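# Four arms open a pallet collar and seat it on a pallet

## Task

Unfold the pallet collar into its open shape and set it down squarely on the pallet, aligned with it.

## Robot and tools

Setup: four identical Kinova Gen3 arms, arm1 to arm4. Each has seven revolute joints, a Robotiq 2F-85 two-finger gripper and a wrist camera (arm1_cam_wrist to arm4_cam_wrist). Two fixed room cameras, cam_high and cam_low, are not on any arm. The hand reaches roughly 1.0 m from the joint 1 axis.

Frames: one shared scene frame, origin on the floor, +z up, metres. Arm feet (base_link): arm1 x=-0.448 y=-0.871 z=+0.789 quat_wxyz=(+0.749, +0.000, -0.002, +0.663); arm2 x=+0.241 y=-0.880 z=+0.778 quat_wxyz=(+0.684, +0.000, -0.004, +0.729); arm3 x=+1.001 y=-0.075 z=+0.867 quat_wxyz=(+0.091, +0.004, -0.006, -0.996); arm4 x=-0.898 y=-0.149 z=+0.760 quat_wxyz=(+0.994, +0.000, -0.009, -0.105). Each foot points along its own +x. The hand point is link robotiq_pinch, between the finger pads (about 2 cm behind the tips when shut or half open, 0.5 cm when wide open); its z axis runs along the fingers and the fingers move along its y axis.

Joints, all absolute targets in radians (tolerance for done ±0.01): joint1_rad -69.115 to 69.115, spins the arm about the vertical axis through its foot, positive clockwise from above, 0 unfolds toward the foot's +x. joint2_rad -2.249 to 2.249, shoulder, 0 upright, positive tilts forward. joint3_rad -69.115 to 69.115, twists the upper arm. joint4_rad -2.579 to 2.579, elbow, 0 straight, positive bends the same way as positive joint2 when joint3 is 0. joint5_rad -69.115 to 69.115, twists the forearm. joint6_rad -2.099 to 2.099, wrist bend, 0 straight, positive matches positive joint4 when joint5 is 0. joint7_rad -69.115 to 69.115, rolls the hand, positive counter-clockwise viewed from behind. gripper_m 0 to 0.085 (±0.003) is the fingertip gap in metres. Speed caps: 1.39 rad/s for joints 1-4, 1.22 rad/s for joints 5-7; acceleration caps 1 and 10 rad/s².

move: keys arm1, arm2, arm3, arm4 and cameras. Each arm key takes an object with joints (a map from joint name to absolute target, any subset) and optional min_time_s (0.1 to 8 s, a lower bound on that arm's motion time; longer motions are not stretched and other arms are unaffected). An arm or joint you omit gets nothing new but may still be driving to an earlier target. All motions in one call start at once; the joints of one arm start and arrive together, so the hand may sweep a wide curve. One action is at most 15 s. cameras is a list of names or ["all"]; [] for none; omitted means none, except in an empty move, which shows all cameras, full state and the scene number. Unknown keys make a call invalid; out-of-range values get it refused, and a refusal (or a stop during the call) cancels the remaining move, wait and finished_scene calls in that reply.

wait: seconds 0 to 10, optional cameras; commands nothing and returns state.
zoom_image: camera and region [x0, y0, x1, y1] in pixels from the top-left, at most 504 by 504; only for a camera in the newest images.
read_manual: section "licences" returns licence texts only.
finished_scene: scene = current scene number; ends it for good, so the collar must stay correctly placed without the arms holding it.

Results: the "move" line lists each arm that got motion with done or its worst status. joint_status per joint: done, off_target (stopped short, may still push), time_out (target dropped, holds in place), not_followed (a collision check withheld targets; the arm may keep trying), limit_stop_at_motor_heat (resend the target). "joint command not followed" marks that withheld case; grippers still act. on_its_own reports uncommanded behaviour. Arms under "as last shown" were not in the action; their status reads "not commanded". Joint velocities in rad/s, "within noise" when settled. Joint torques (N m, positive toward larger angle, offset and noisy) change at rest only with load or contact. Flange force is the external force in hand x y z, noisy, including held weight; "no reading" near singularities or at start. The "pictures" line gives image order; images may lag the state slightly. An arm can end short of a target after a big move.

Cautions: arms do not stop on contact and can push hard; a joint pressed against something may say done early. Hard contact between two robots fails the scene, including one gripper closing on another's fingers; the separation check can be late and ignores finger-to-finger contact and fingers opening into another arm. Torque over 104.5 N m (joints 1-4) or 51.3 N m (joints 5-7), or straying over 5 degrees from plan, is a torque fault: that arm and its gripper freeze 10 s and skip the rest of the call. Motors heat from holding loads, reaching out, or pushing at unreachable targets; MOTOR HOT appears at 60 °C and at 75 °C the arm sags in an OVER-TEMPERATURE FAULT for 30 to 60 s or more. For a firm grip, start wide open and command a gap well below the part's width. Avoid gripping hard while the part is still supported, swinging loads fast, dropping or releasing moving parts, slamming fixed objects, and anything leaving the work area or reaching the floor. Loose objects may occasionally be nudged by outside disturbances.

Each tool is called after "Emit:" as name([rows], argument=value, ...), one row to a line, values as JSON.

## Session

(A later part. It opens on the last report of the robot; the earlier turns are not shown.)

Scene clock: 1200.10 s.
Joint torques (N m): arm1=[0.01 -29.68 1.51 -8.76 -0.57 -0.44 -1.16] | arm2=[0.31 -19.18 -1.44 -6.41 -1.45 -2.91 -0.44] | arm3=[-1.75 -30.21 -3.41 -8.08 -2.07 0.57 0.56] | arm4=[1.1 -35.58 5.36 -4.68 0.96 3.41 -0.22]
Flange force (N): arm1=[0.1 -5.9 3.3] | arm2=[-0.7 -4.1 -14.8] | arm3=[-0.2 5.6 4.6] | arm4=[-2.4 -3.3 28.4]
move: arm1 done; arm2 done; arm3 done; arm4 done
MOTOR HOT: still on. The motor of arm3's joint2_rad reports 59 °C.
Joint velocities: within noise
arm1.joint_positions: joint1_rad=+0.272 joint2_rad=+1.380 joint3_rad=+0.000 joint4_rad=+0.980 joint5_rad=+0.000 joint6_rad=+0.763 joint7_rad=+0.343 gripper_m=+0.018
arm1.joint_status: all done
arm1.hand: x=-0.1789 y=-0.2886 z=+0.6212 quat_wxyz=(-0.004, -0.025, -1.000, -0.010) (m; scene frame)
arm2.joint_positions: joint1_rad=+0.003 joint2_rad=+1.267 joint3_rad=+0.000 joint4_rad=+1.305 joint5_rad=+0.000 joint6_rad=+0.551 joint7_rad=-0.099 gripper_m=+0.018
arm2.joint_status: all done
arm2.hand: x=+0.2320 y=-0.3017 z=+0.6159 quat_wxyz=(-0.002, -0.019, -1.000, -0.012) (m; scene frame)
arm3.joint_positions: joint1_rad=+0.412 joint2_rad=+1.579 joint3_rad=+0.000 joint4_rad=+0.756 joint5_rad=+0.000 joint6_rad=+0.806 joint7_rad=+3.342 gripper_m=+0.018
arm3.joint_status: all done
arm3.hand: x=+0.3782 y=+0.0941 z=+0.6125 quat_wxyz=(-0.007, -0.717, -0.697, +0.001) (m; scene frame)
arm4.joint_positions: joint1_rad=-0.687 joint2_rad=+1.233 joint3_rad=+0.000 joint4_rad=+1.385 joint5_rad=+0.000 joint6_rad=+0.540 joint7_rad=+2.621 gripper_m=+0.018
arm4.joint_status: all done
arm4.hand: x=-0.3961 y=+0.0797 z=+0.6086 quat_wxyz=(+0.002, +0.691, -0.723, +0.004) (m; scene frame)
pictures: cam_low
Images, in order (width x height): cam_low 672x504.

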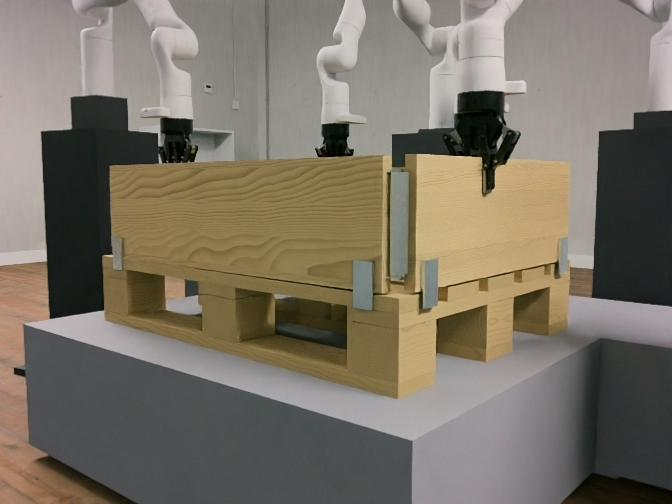

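Emit:
move(arm1={"joints": {"joint1_rad": 0.2720, "joint2_rad": 1.3864, "joint3_rad": 0, "joint4_rad": 0.9762, "joint5_rad": 0, "joint6_rad": 0.7610, "joint7_rad": 0.3434}, "min_time_s": 1.2}, arm3={"joints": {"joint1_rad": 0.4120, "joint2_rad": 1.5814, "joint3_rad": 0, "joint4_rad": 0.7536, "joint5_rad": 0, "joint6_rad": 0.8066, "joint7_rad": 3.3422}, "min_time_s": 1.2}, arm4={"joints": {"joint1_rad": -0.6867, "joint2_rad": 1.2410, "joint3_rad": 0, "joint4_rad": 1.3809, "joint5_rad": 0, "joint6_rad": 0.5356, "joint7_rad": 2.6208}, "min_time_s": 1.2}, cameras=["cam_low"])

Emit:
zoom_image(camera="cam_low", region=[380, 235, 580, 310])

Emit:
zoom_image(camera="cam_low", region=[90, 225, 400, 315])

Scene clock: 1213.70 s.
Joint torques (N m): arm1=[3.1 -25.98 3.63 -9.18 0.27 -1.69 -0.85] | arm2=[3.08 -25.15 0.68 -4.45 -1.03 -0.39 -0.33] | arm3=[-2.51 -27.48 -3.87 -6.81 -2.21 0.75 0.48] | arm4=[2.5 -29.45 6.72 -5.72 1.33 1.57 -0.14]
Flange force (N): arm1=[7.0 -8.9 -5.9] | arm2=[4.8 3.8 2.4] | arm3=[1.5 4.5 1.1] | arm4=[-1.6 4.0 12.5]
move: arm1 done; arm3 done; arm4 done
MOTOR HOT: still on. The motor of arm3's joint2_rad reports 58 °C.
Joint velocities: within noise
arm1.joint_positions: joint1_rad=+0.272 joint2_rad=+1.386 joint3_rad=+0.000 joint4_rad=+0.976 joint5_rad=+0.000 joint6_rad=+0.761 joint7_rad=+0.343 gripper_m=+0.018
arm1.joint_status: all done
arm1.hand: x=-0.1789 y=-0.2886 z=+0.6182 quat_wxyz=(-0.004, -0.025, -1.000, -0.010) (m; scene frame)
arm2: as last shown
arm2.hand: x=+0.2320 y=-0.3017 z=+0.6158 quat_wxyz=(-0.002, -0.019, -1.000, -0.012) (m; scene frame)
arm3.joint_positions: joint1_rad=+0.412 joint2_rad=+1.581 joint3_rad=+0.000 joint4_rad=+0.754 joint5_rad=+0.000 joint6_rad=+0.807 joint7_rad=+3.342 gripper_m=+0.018
arm3.joint_status: all done
arm3.hand: x=+0.3782 y=+0.0941 z=+0.6115 quat_wxyz=(-0.007, -0.717, -0.697, +0.001) (m; scene frame)
arm4.joint_positions: joint1_rad=-0.687 joint2_rad=+1.241 joint3_rad=+0.000 joint4_rad=+1.381 joint5_rad=+0.000 joint6_rad=+0.536 joint7_rad=+2.621 gripper_m=+0.018
arm4.joint_status: all done
arm4.hand: x=-0.3960 y=+0.0797 z=+0.6046 quat_wxyz=(+0.002, +0.691, -0.723, +0.004) (m; scene frame)
pictures: cam_low
Images, in order (width x height): cam_low 672x504.

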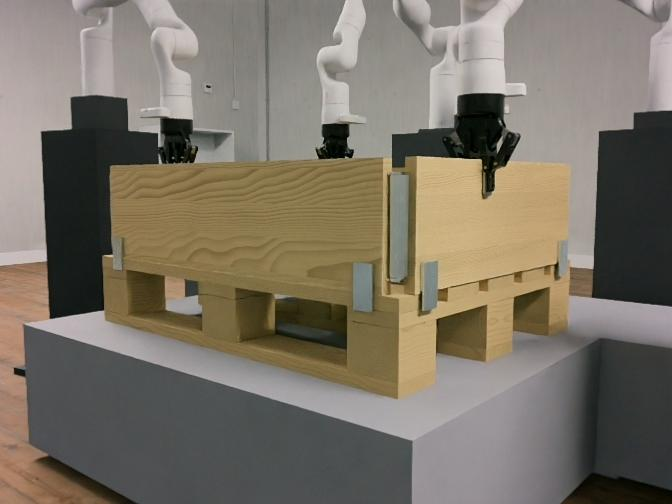

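Scaled by 2.520 from the camera's 672x504 image, which has a finer 960x720 frame.

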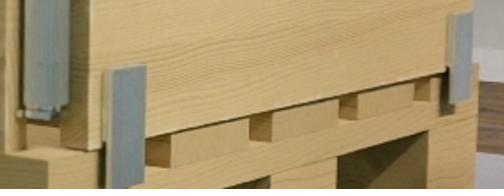

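Scaled by 1.626 from the camera's 672x504 image, which has a finer 960x720 frame.

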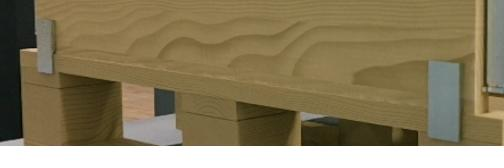

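Emit:
move(arm4={"joints": {"joint1_rad": -0.6867, "joint2_rad": 1.2452, "joint3_rad": 0, "joint4_rad": 1.3788, "joint5_rad": 0, "joint6_rad": 0.5336, "joint7_rad": 2.6208}, "min_time_s": 1.0}, cameras=[])

Emit:
move(arm1={"joints": {"gripper_m": 0.05}}, arm2={"joints": {"gripper_m": 0.05}}, arm3={"joints": {"gripper_m": 0.05}}, arm4={"joints": {"gripper_m": 0.05}}, cameras=["all"])

Scene clock: 1228.13 s.
Joint torques (N m): arm1=[3.41 -26.43 3.72 -9.01 0.22 -1.52 -0.94] | arm2=[3.26 -24.8 0.76 -4.17 -1 -0.33 -0.32] | arm3=[-2.75 -27.08 -4.1 -6.8 -2.3 0.68 0.49] | arm4=[2.87 -17.92 6.7 -8.17 1.34 -2.73 -0.3]
Flange force (N): arm1=[6.9 -7.7 -4.6] | arm2=[5.2 4.4 2.0] | arm3=[1.7 5.2 0.2] | arm4=[3.4 14.6 -18.7]
move: arm4 done
MOTOR HOT: cleared for the motors of arm3.
Joint velocities: within noise
arm1, arm2: as last shown
arm1.hand: x=-0.1788 y=-0.2886 z=+0.6182 quat_wxyz=(-0.004, -0.025, -1.000, -0.010) (m; scene frame)
arm3.joint_positions: joint1_rad=+0.412 joint2_rad=+1.581 joint3_rad=+0.000 joint4_rad=+0.754 joint5_rad=+0.000 joint6_rad=+0.807 joint7_rad=+3.342 gripper_m=+0.018
arm3.joint_status: not commanded
arm3.hand: x=+0.3782 y=+0.0941 z=+0.6115 quat_wxyz=(-0.007, -0.717, -0.697, +0.001) (m; scene frame)
arm4.joint_positions: joint1_rad=-0.687 joint2_rad=+1.245 joint3_rad=+0.000 joint4_rad=+1.379 joint5_rad=+0.000 joint6_rad=+0.534 joint7_rad=+2.621 gripper_m=+0.018
arm4.joint_status: all done
arm4.hand: x=-0.3960 y=+0.0797 z=+0.6026 quat_wxyz=(+0.002, +0.691, -0.723, +0.004) (m; scene frame)
pictures: none
No camera images: "cameras" was empty.

Scene clock: 1229.07 s.
Joint torques (N m): arm1=[-0.57 -24.56 1.35 -6.65 0.43 -0.08 0.45] | arm2=[1.15 -23.96 0.65 -4.45 -0.18 -0.01 0.14] | arm3=[0.18 -25.93 -0.05 -6.86 -0.14 0.2 0.32] | arm4=[-0.55 -23.39 1.7 -5.29 0.19 0.01 0.51]
Flange force (N): arm1=[1.4 -4.9 -4.2] | arm2=[2.1 1.4 0.2] | arm3=[-2.8 5.3 -2.7] | arm4=[2.7 2.7 -1.4]
move: arm1 done; arm2 done; arm3 done; arm4 done
Joint velocities: within noise
arm1.joint_positions: joint1_rad=+0.272 joint2_rad=+1.386 joint3_rad=+0.000 joint4_rad=+0.976 joint5_rad=+0.000 joint6_rad=+0.761 joint7_rad=+0.343 gripper_m=+0.050
arm1.joint_status: all done
arm1.hand: x=-0.1788 y=-0.2886 z=+0.6183 quat_wxyz=(-0.004, -0.025, -1.000, -0.010) (m; scene frame)
arm2.joint_positions: joint1_rad=+0.003 joint2_rad=+1.266 joint3_rad=+0.000 joint4_rad=+1.305 joint5_rad=+0.000 joint6_rad=+0.551 joint7_rad=-0.099 gripper_m=+0.050
arm2.joint_status: all done
arm2.hand: x=+0.2320 y=-0.3016 z=+0.6159 quat_wxyz=(-0.002, -0.019, -1.000, -0.012) (m; scene frame)
arm3.joint_positions: joint1_rad=+0.412 joint2_rad=+1.581 joint3_rad=+0.000 joint4_rad=+0.754 joint5_rad=+0.000 joint6_rad=+0.807 joint7_rad=+3.342 gripper_m=+0.050
arm3.joint_status: all done
arm3.hand: x=+0.3783 y=+0.0941 z=+0.6115 quat_wxyz=(-0.007, -0.717, -0.697, +0.001) (m; scene frame)
arm4.joint_positions: joint1_rad=-0.687 joint2_rad=+1.245 joint3_rad=+0.000 joint4_rad=+1.379 joint5_rad=+0.000 joint6_rad=+0.534 joint7_rad=+2.621 gripper_m=+0.050
arm4.joint_status: all done
arm4.hand: x=-0.3960 y=+0.0797 z=+0.6026 quat_wxyz=(+0.002, +0.691, -0.723, +0.004) (m; scene frame)
pictures: arm1_cam_wrist, arm2_cam_wrist, arm3_cam_wrist, arm4_cam_wrist, cam_high, cam_low
Images, in order (width x height): arm1_cam_wrist 672x504, arm2_cam_wrist 672x504, arm3_cam_wrist 672x504, arm4_cam_wrist 672x504, cam_high 672x504, cam_low 672x504.

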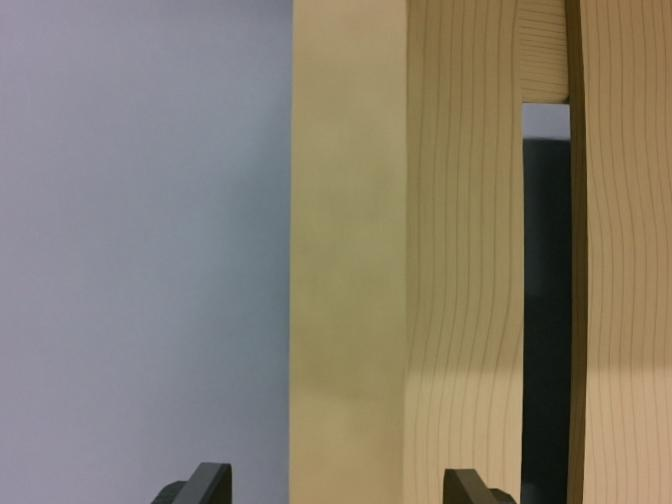

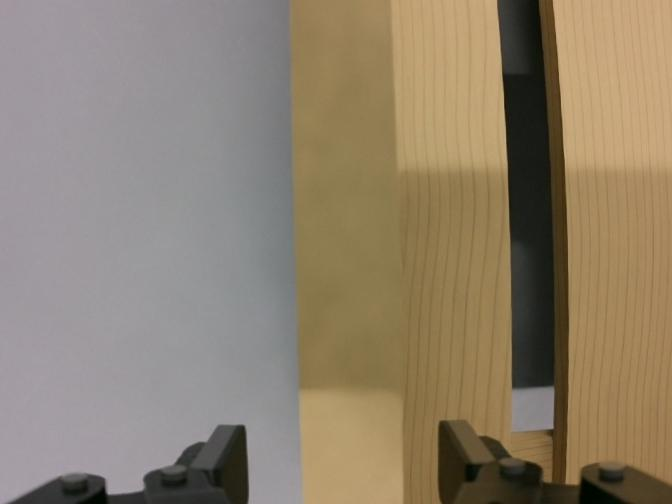

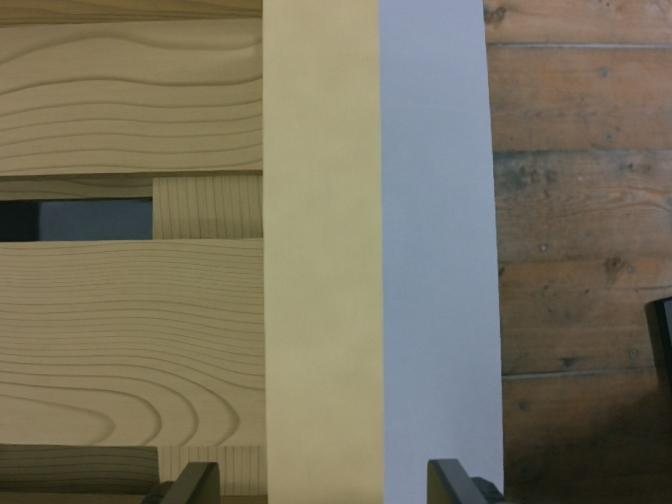

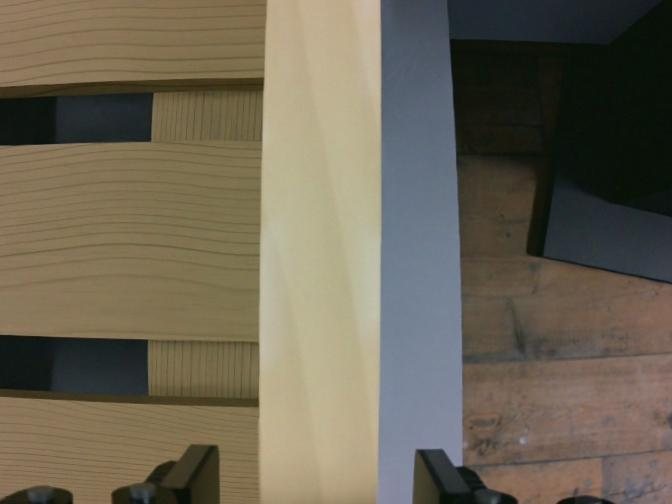

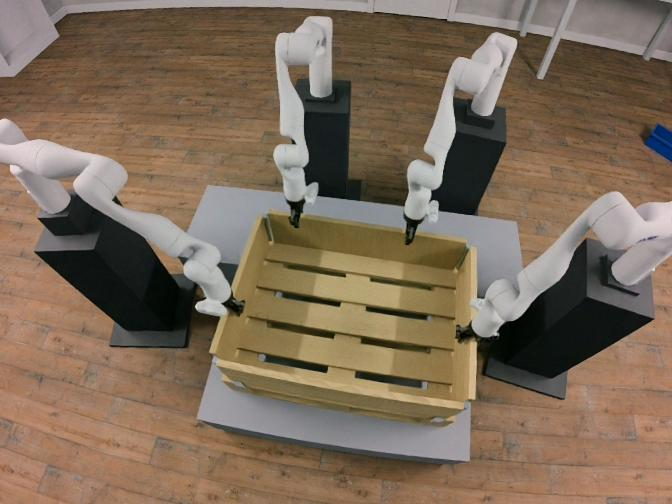

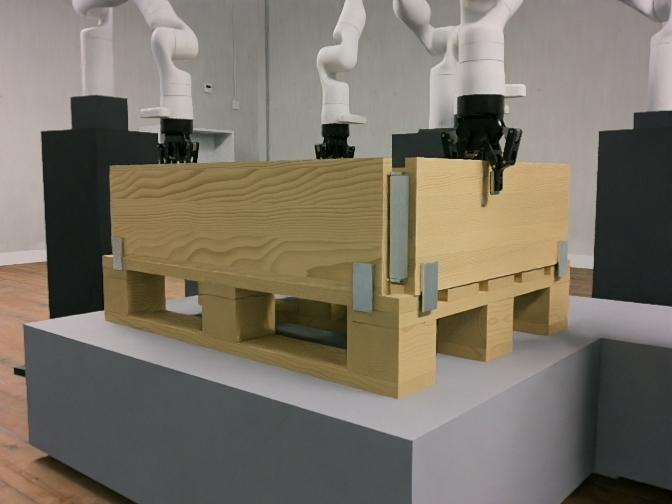

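Emit:
move(arm1={"joints": {"joint1_rad": 0.2720, "joint2_rad": 1.1978, "joint3_rad": 0, "joint4_rad": 1.0619, "joint5_rad": 0, "joint6_rad": 0.8640, "joint7_rad": 0.3434}, "min_time_s": 2.0}, arm2={"joints": {"joint1_rad": 0.0032, "joint2_rad": 1.0694, "joint3_rad": 0, "joint4_rad": 1.3740, "joint5_rad": 0, "joint6_rad": 0.6792, "joint7_rad": -0.0988}, "min_time_s": 2.0}, arm3={"joints": {"joint1_rad": 0.4120, "joint2_rad": 1.3651, "joint3_rad": 0, "joint4_rad": 0.9283, "joint5_rad": 0, "joint6_rad": 0.8482, "joint7_rad": 3.3422}, "min_time_s": 2.0}, arm4={"joints": {"joint1_rad": -0.6867, "joint2_rad": 1.0467, "joint3_rad": 0, "joint4_rad": 1.4390, "joint5_rad": 0, "joint6_rad": 0.6719, "joint7_rad": 2.6208}, "min_time_s": 2.0}, cameras=["all"])

Emit:
zoom_image(camera="cam_low", region=[340, 235, 580, 320])

Emit:
zoom_image(camera="cam_low", region=[90, 215, 400, 325])

Emit:
zoom_image(camera="cam_high", region=[200, 190, 500, 440])

Scene clock: 1239.93 s.
Joint torques (N m): arm1=[-0.54 -24.23 1.32 -7.28 0.43 -0.09 0.46] | arm2=[1.18 -23.35 0.62 -5.35 -0.12 0.02 0.15] | arm3=[0.16 -25.82 -0.05 -7.07 -0.13 0.17 0.31] | arm4=[-0.57 -22.69 1.67 -6.29 0.21 -0.06 0.5]
Flange force (N): arm1=[1.4 -4.8 -3.2] | arm2=[2.2 1.4 0.0] | arm3=[-2.5 4.2 -1.6] | arm4=[2.6 2.6 -0.9]
move: arm1 done; arm2 done; arm3 done; arm4 done
Joint velocities: within noise
arm1.joint_positions: joint1_rad=+0.272 joint2_rad=+1.198 joint3_rad=+0.000 joint4_rad=+1.062 joint5_rad=+0.000 joint6_rad=+0.864 joint7_rad=+0.343 gripper_m=+0.050
arm1.joint_status: all done
arm1.hand: x=-0.1791 y=-0.2890 z=+0.7183 quat_wxyz=(-0.004, -0.025, -1.000, -0.010) (m; scene frame)
arm2.joint_positions: joint1_rad=+0.003 joint2_rad=+1.069 joint3_rad=+0.000 joint4_rad=+1.374 joint5_rad=+0.000 joint6_rad=+0.679 joint7_rad=-0.099 gripper_m=+0.050
arm2.joint_status: all done
arm2.hand: x=+0.2314 y=-0.3021 z=+0.7159 quat_wxyz=(-0.002, -0.019, -1.000, -0.012) (m; scene frame)
arm3.joint_positions: joint1_rad=+0.412 joint2_rad=+1.365 joint3_rad=+0.000 joint4_rad=+0.928 joint5_rad=+0.000 joint6_rad=+0.848 joint7_rad=+3.342 gripper_m=+0.050
arm3.joint_status: all done
arm3.hand: x=+0.3774 y=+0.0952 z=+0.7115 quat_wxyz=(-0.007, -0.717, -0.697, +0.001) (m; scene frame)
arm4.joint_positions: joint1_rad=-0.687 joint2_rad=+1.047 joint3_rad=+0.000 joint4_rad=+1.439 joint5_rad=+0.000 joint6_rad=+0.672 joint7_rad=+2.621 gripper_m=+0.050
arm4.joint_status: all done
arm4.hand: x=-0.3961 y=+0.0808 z=+0.7026 quat_wxyz=(+0.002, +0.691, -0.723, +0.004) (m; scene frame)
pictures: arm1_cam_wrist, arm2_cam_wrist, arm3_cam_wrist, arm4_cam_wrist, cam_high, cam_low
Images, in order (width x height): arm1_cam_wrist 672x504, arm2_cam_wrist 672x504, arm3_cam_wrist 672x504, arm4_cam_wrist 672x504, cam_high 672x504, cam_low 672x504.

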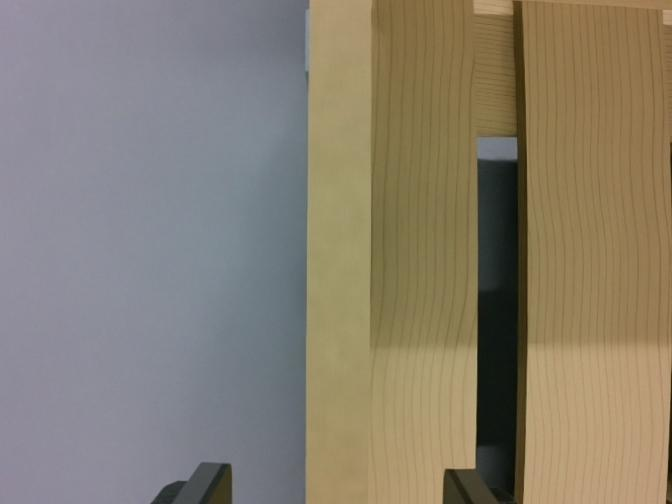

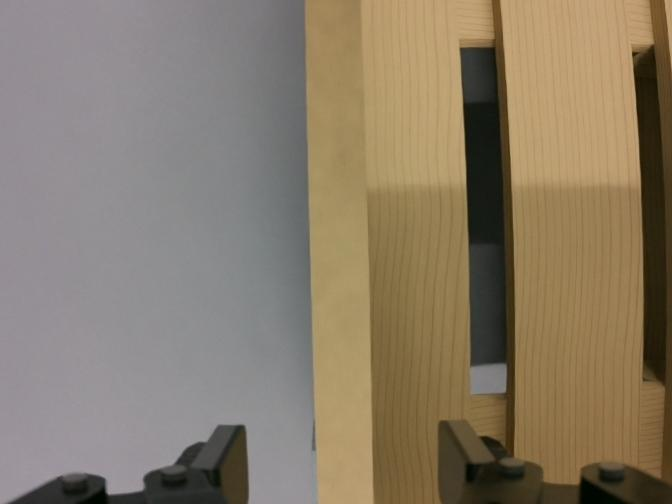

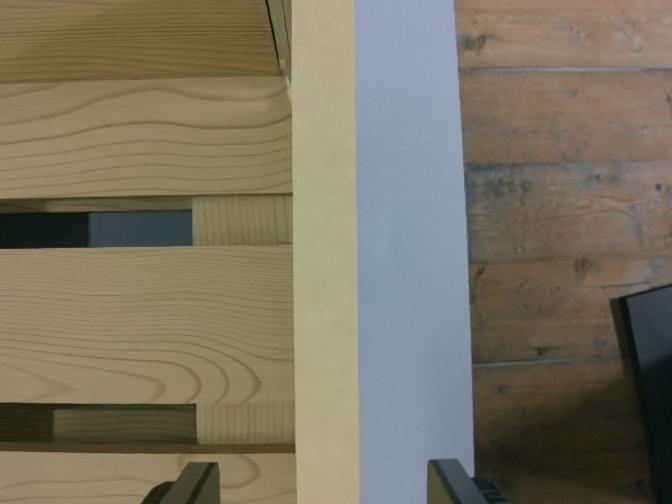

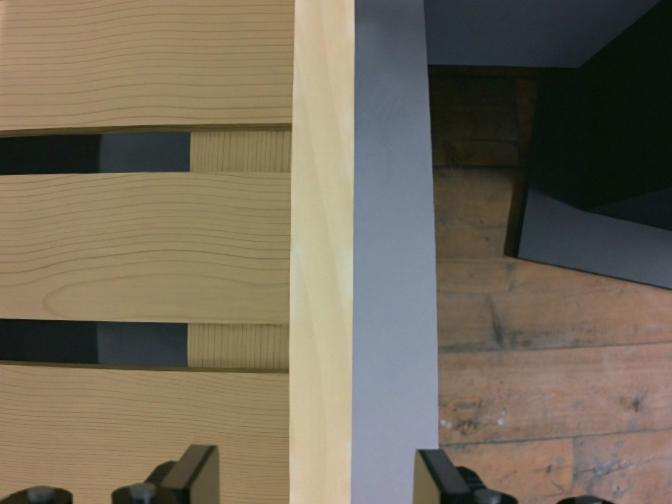

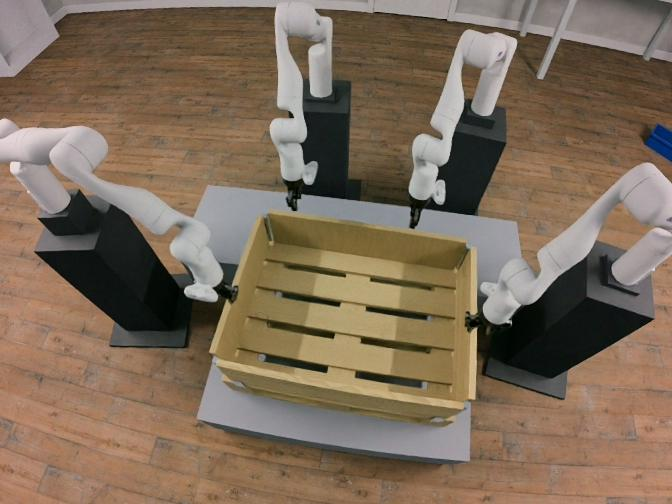

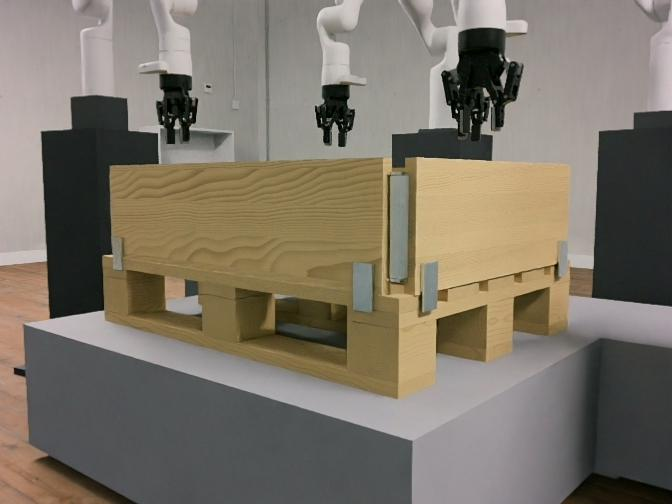

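Scaled by 2.100 from the camera's 672x504 image, which has a finer 960x720 frame.

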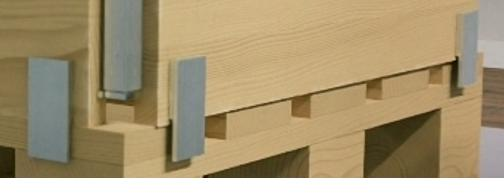

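Scaled by 1.626 from the camera's 672x504 image, which has a finer 960x720 frame.

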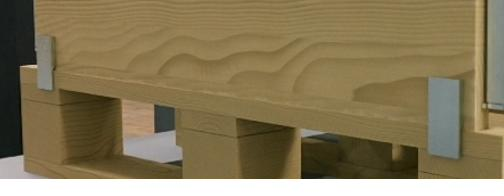

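Scaled by 1.680 from the camera's 672x504 image, which has a finer 960x720 frame.

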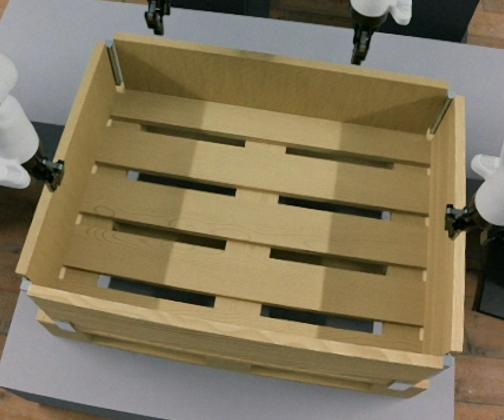

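Emit:
finished_scene(scene=2)

The scene is finished: the task was done.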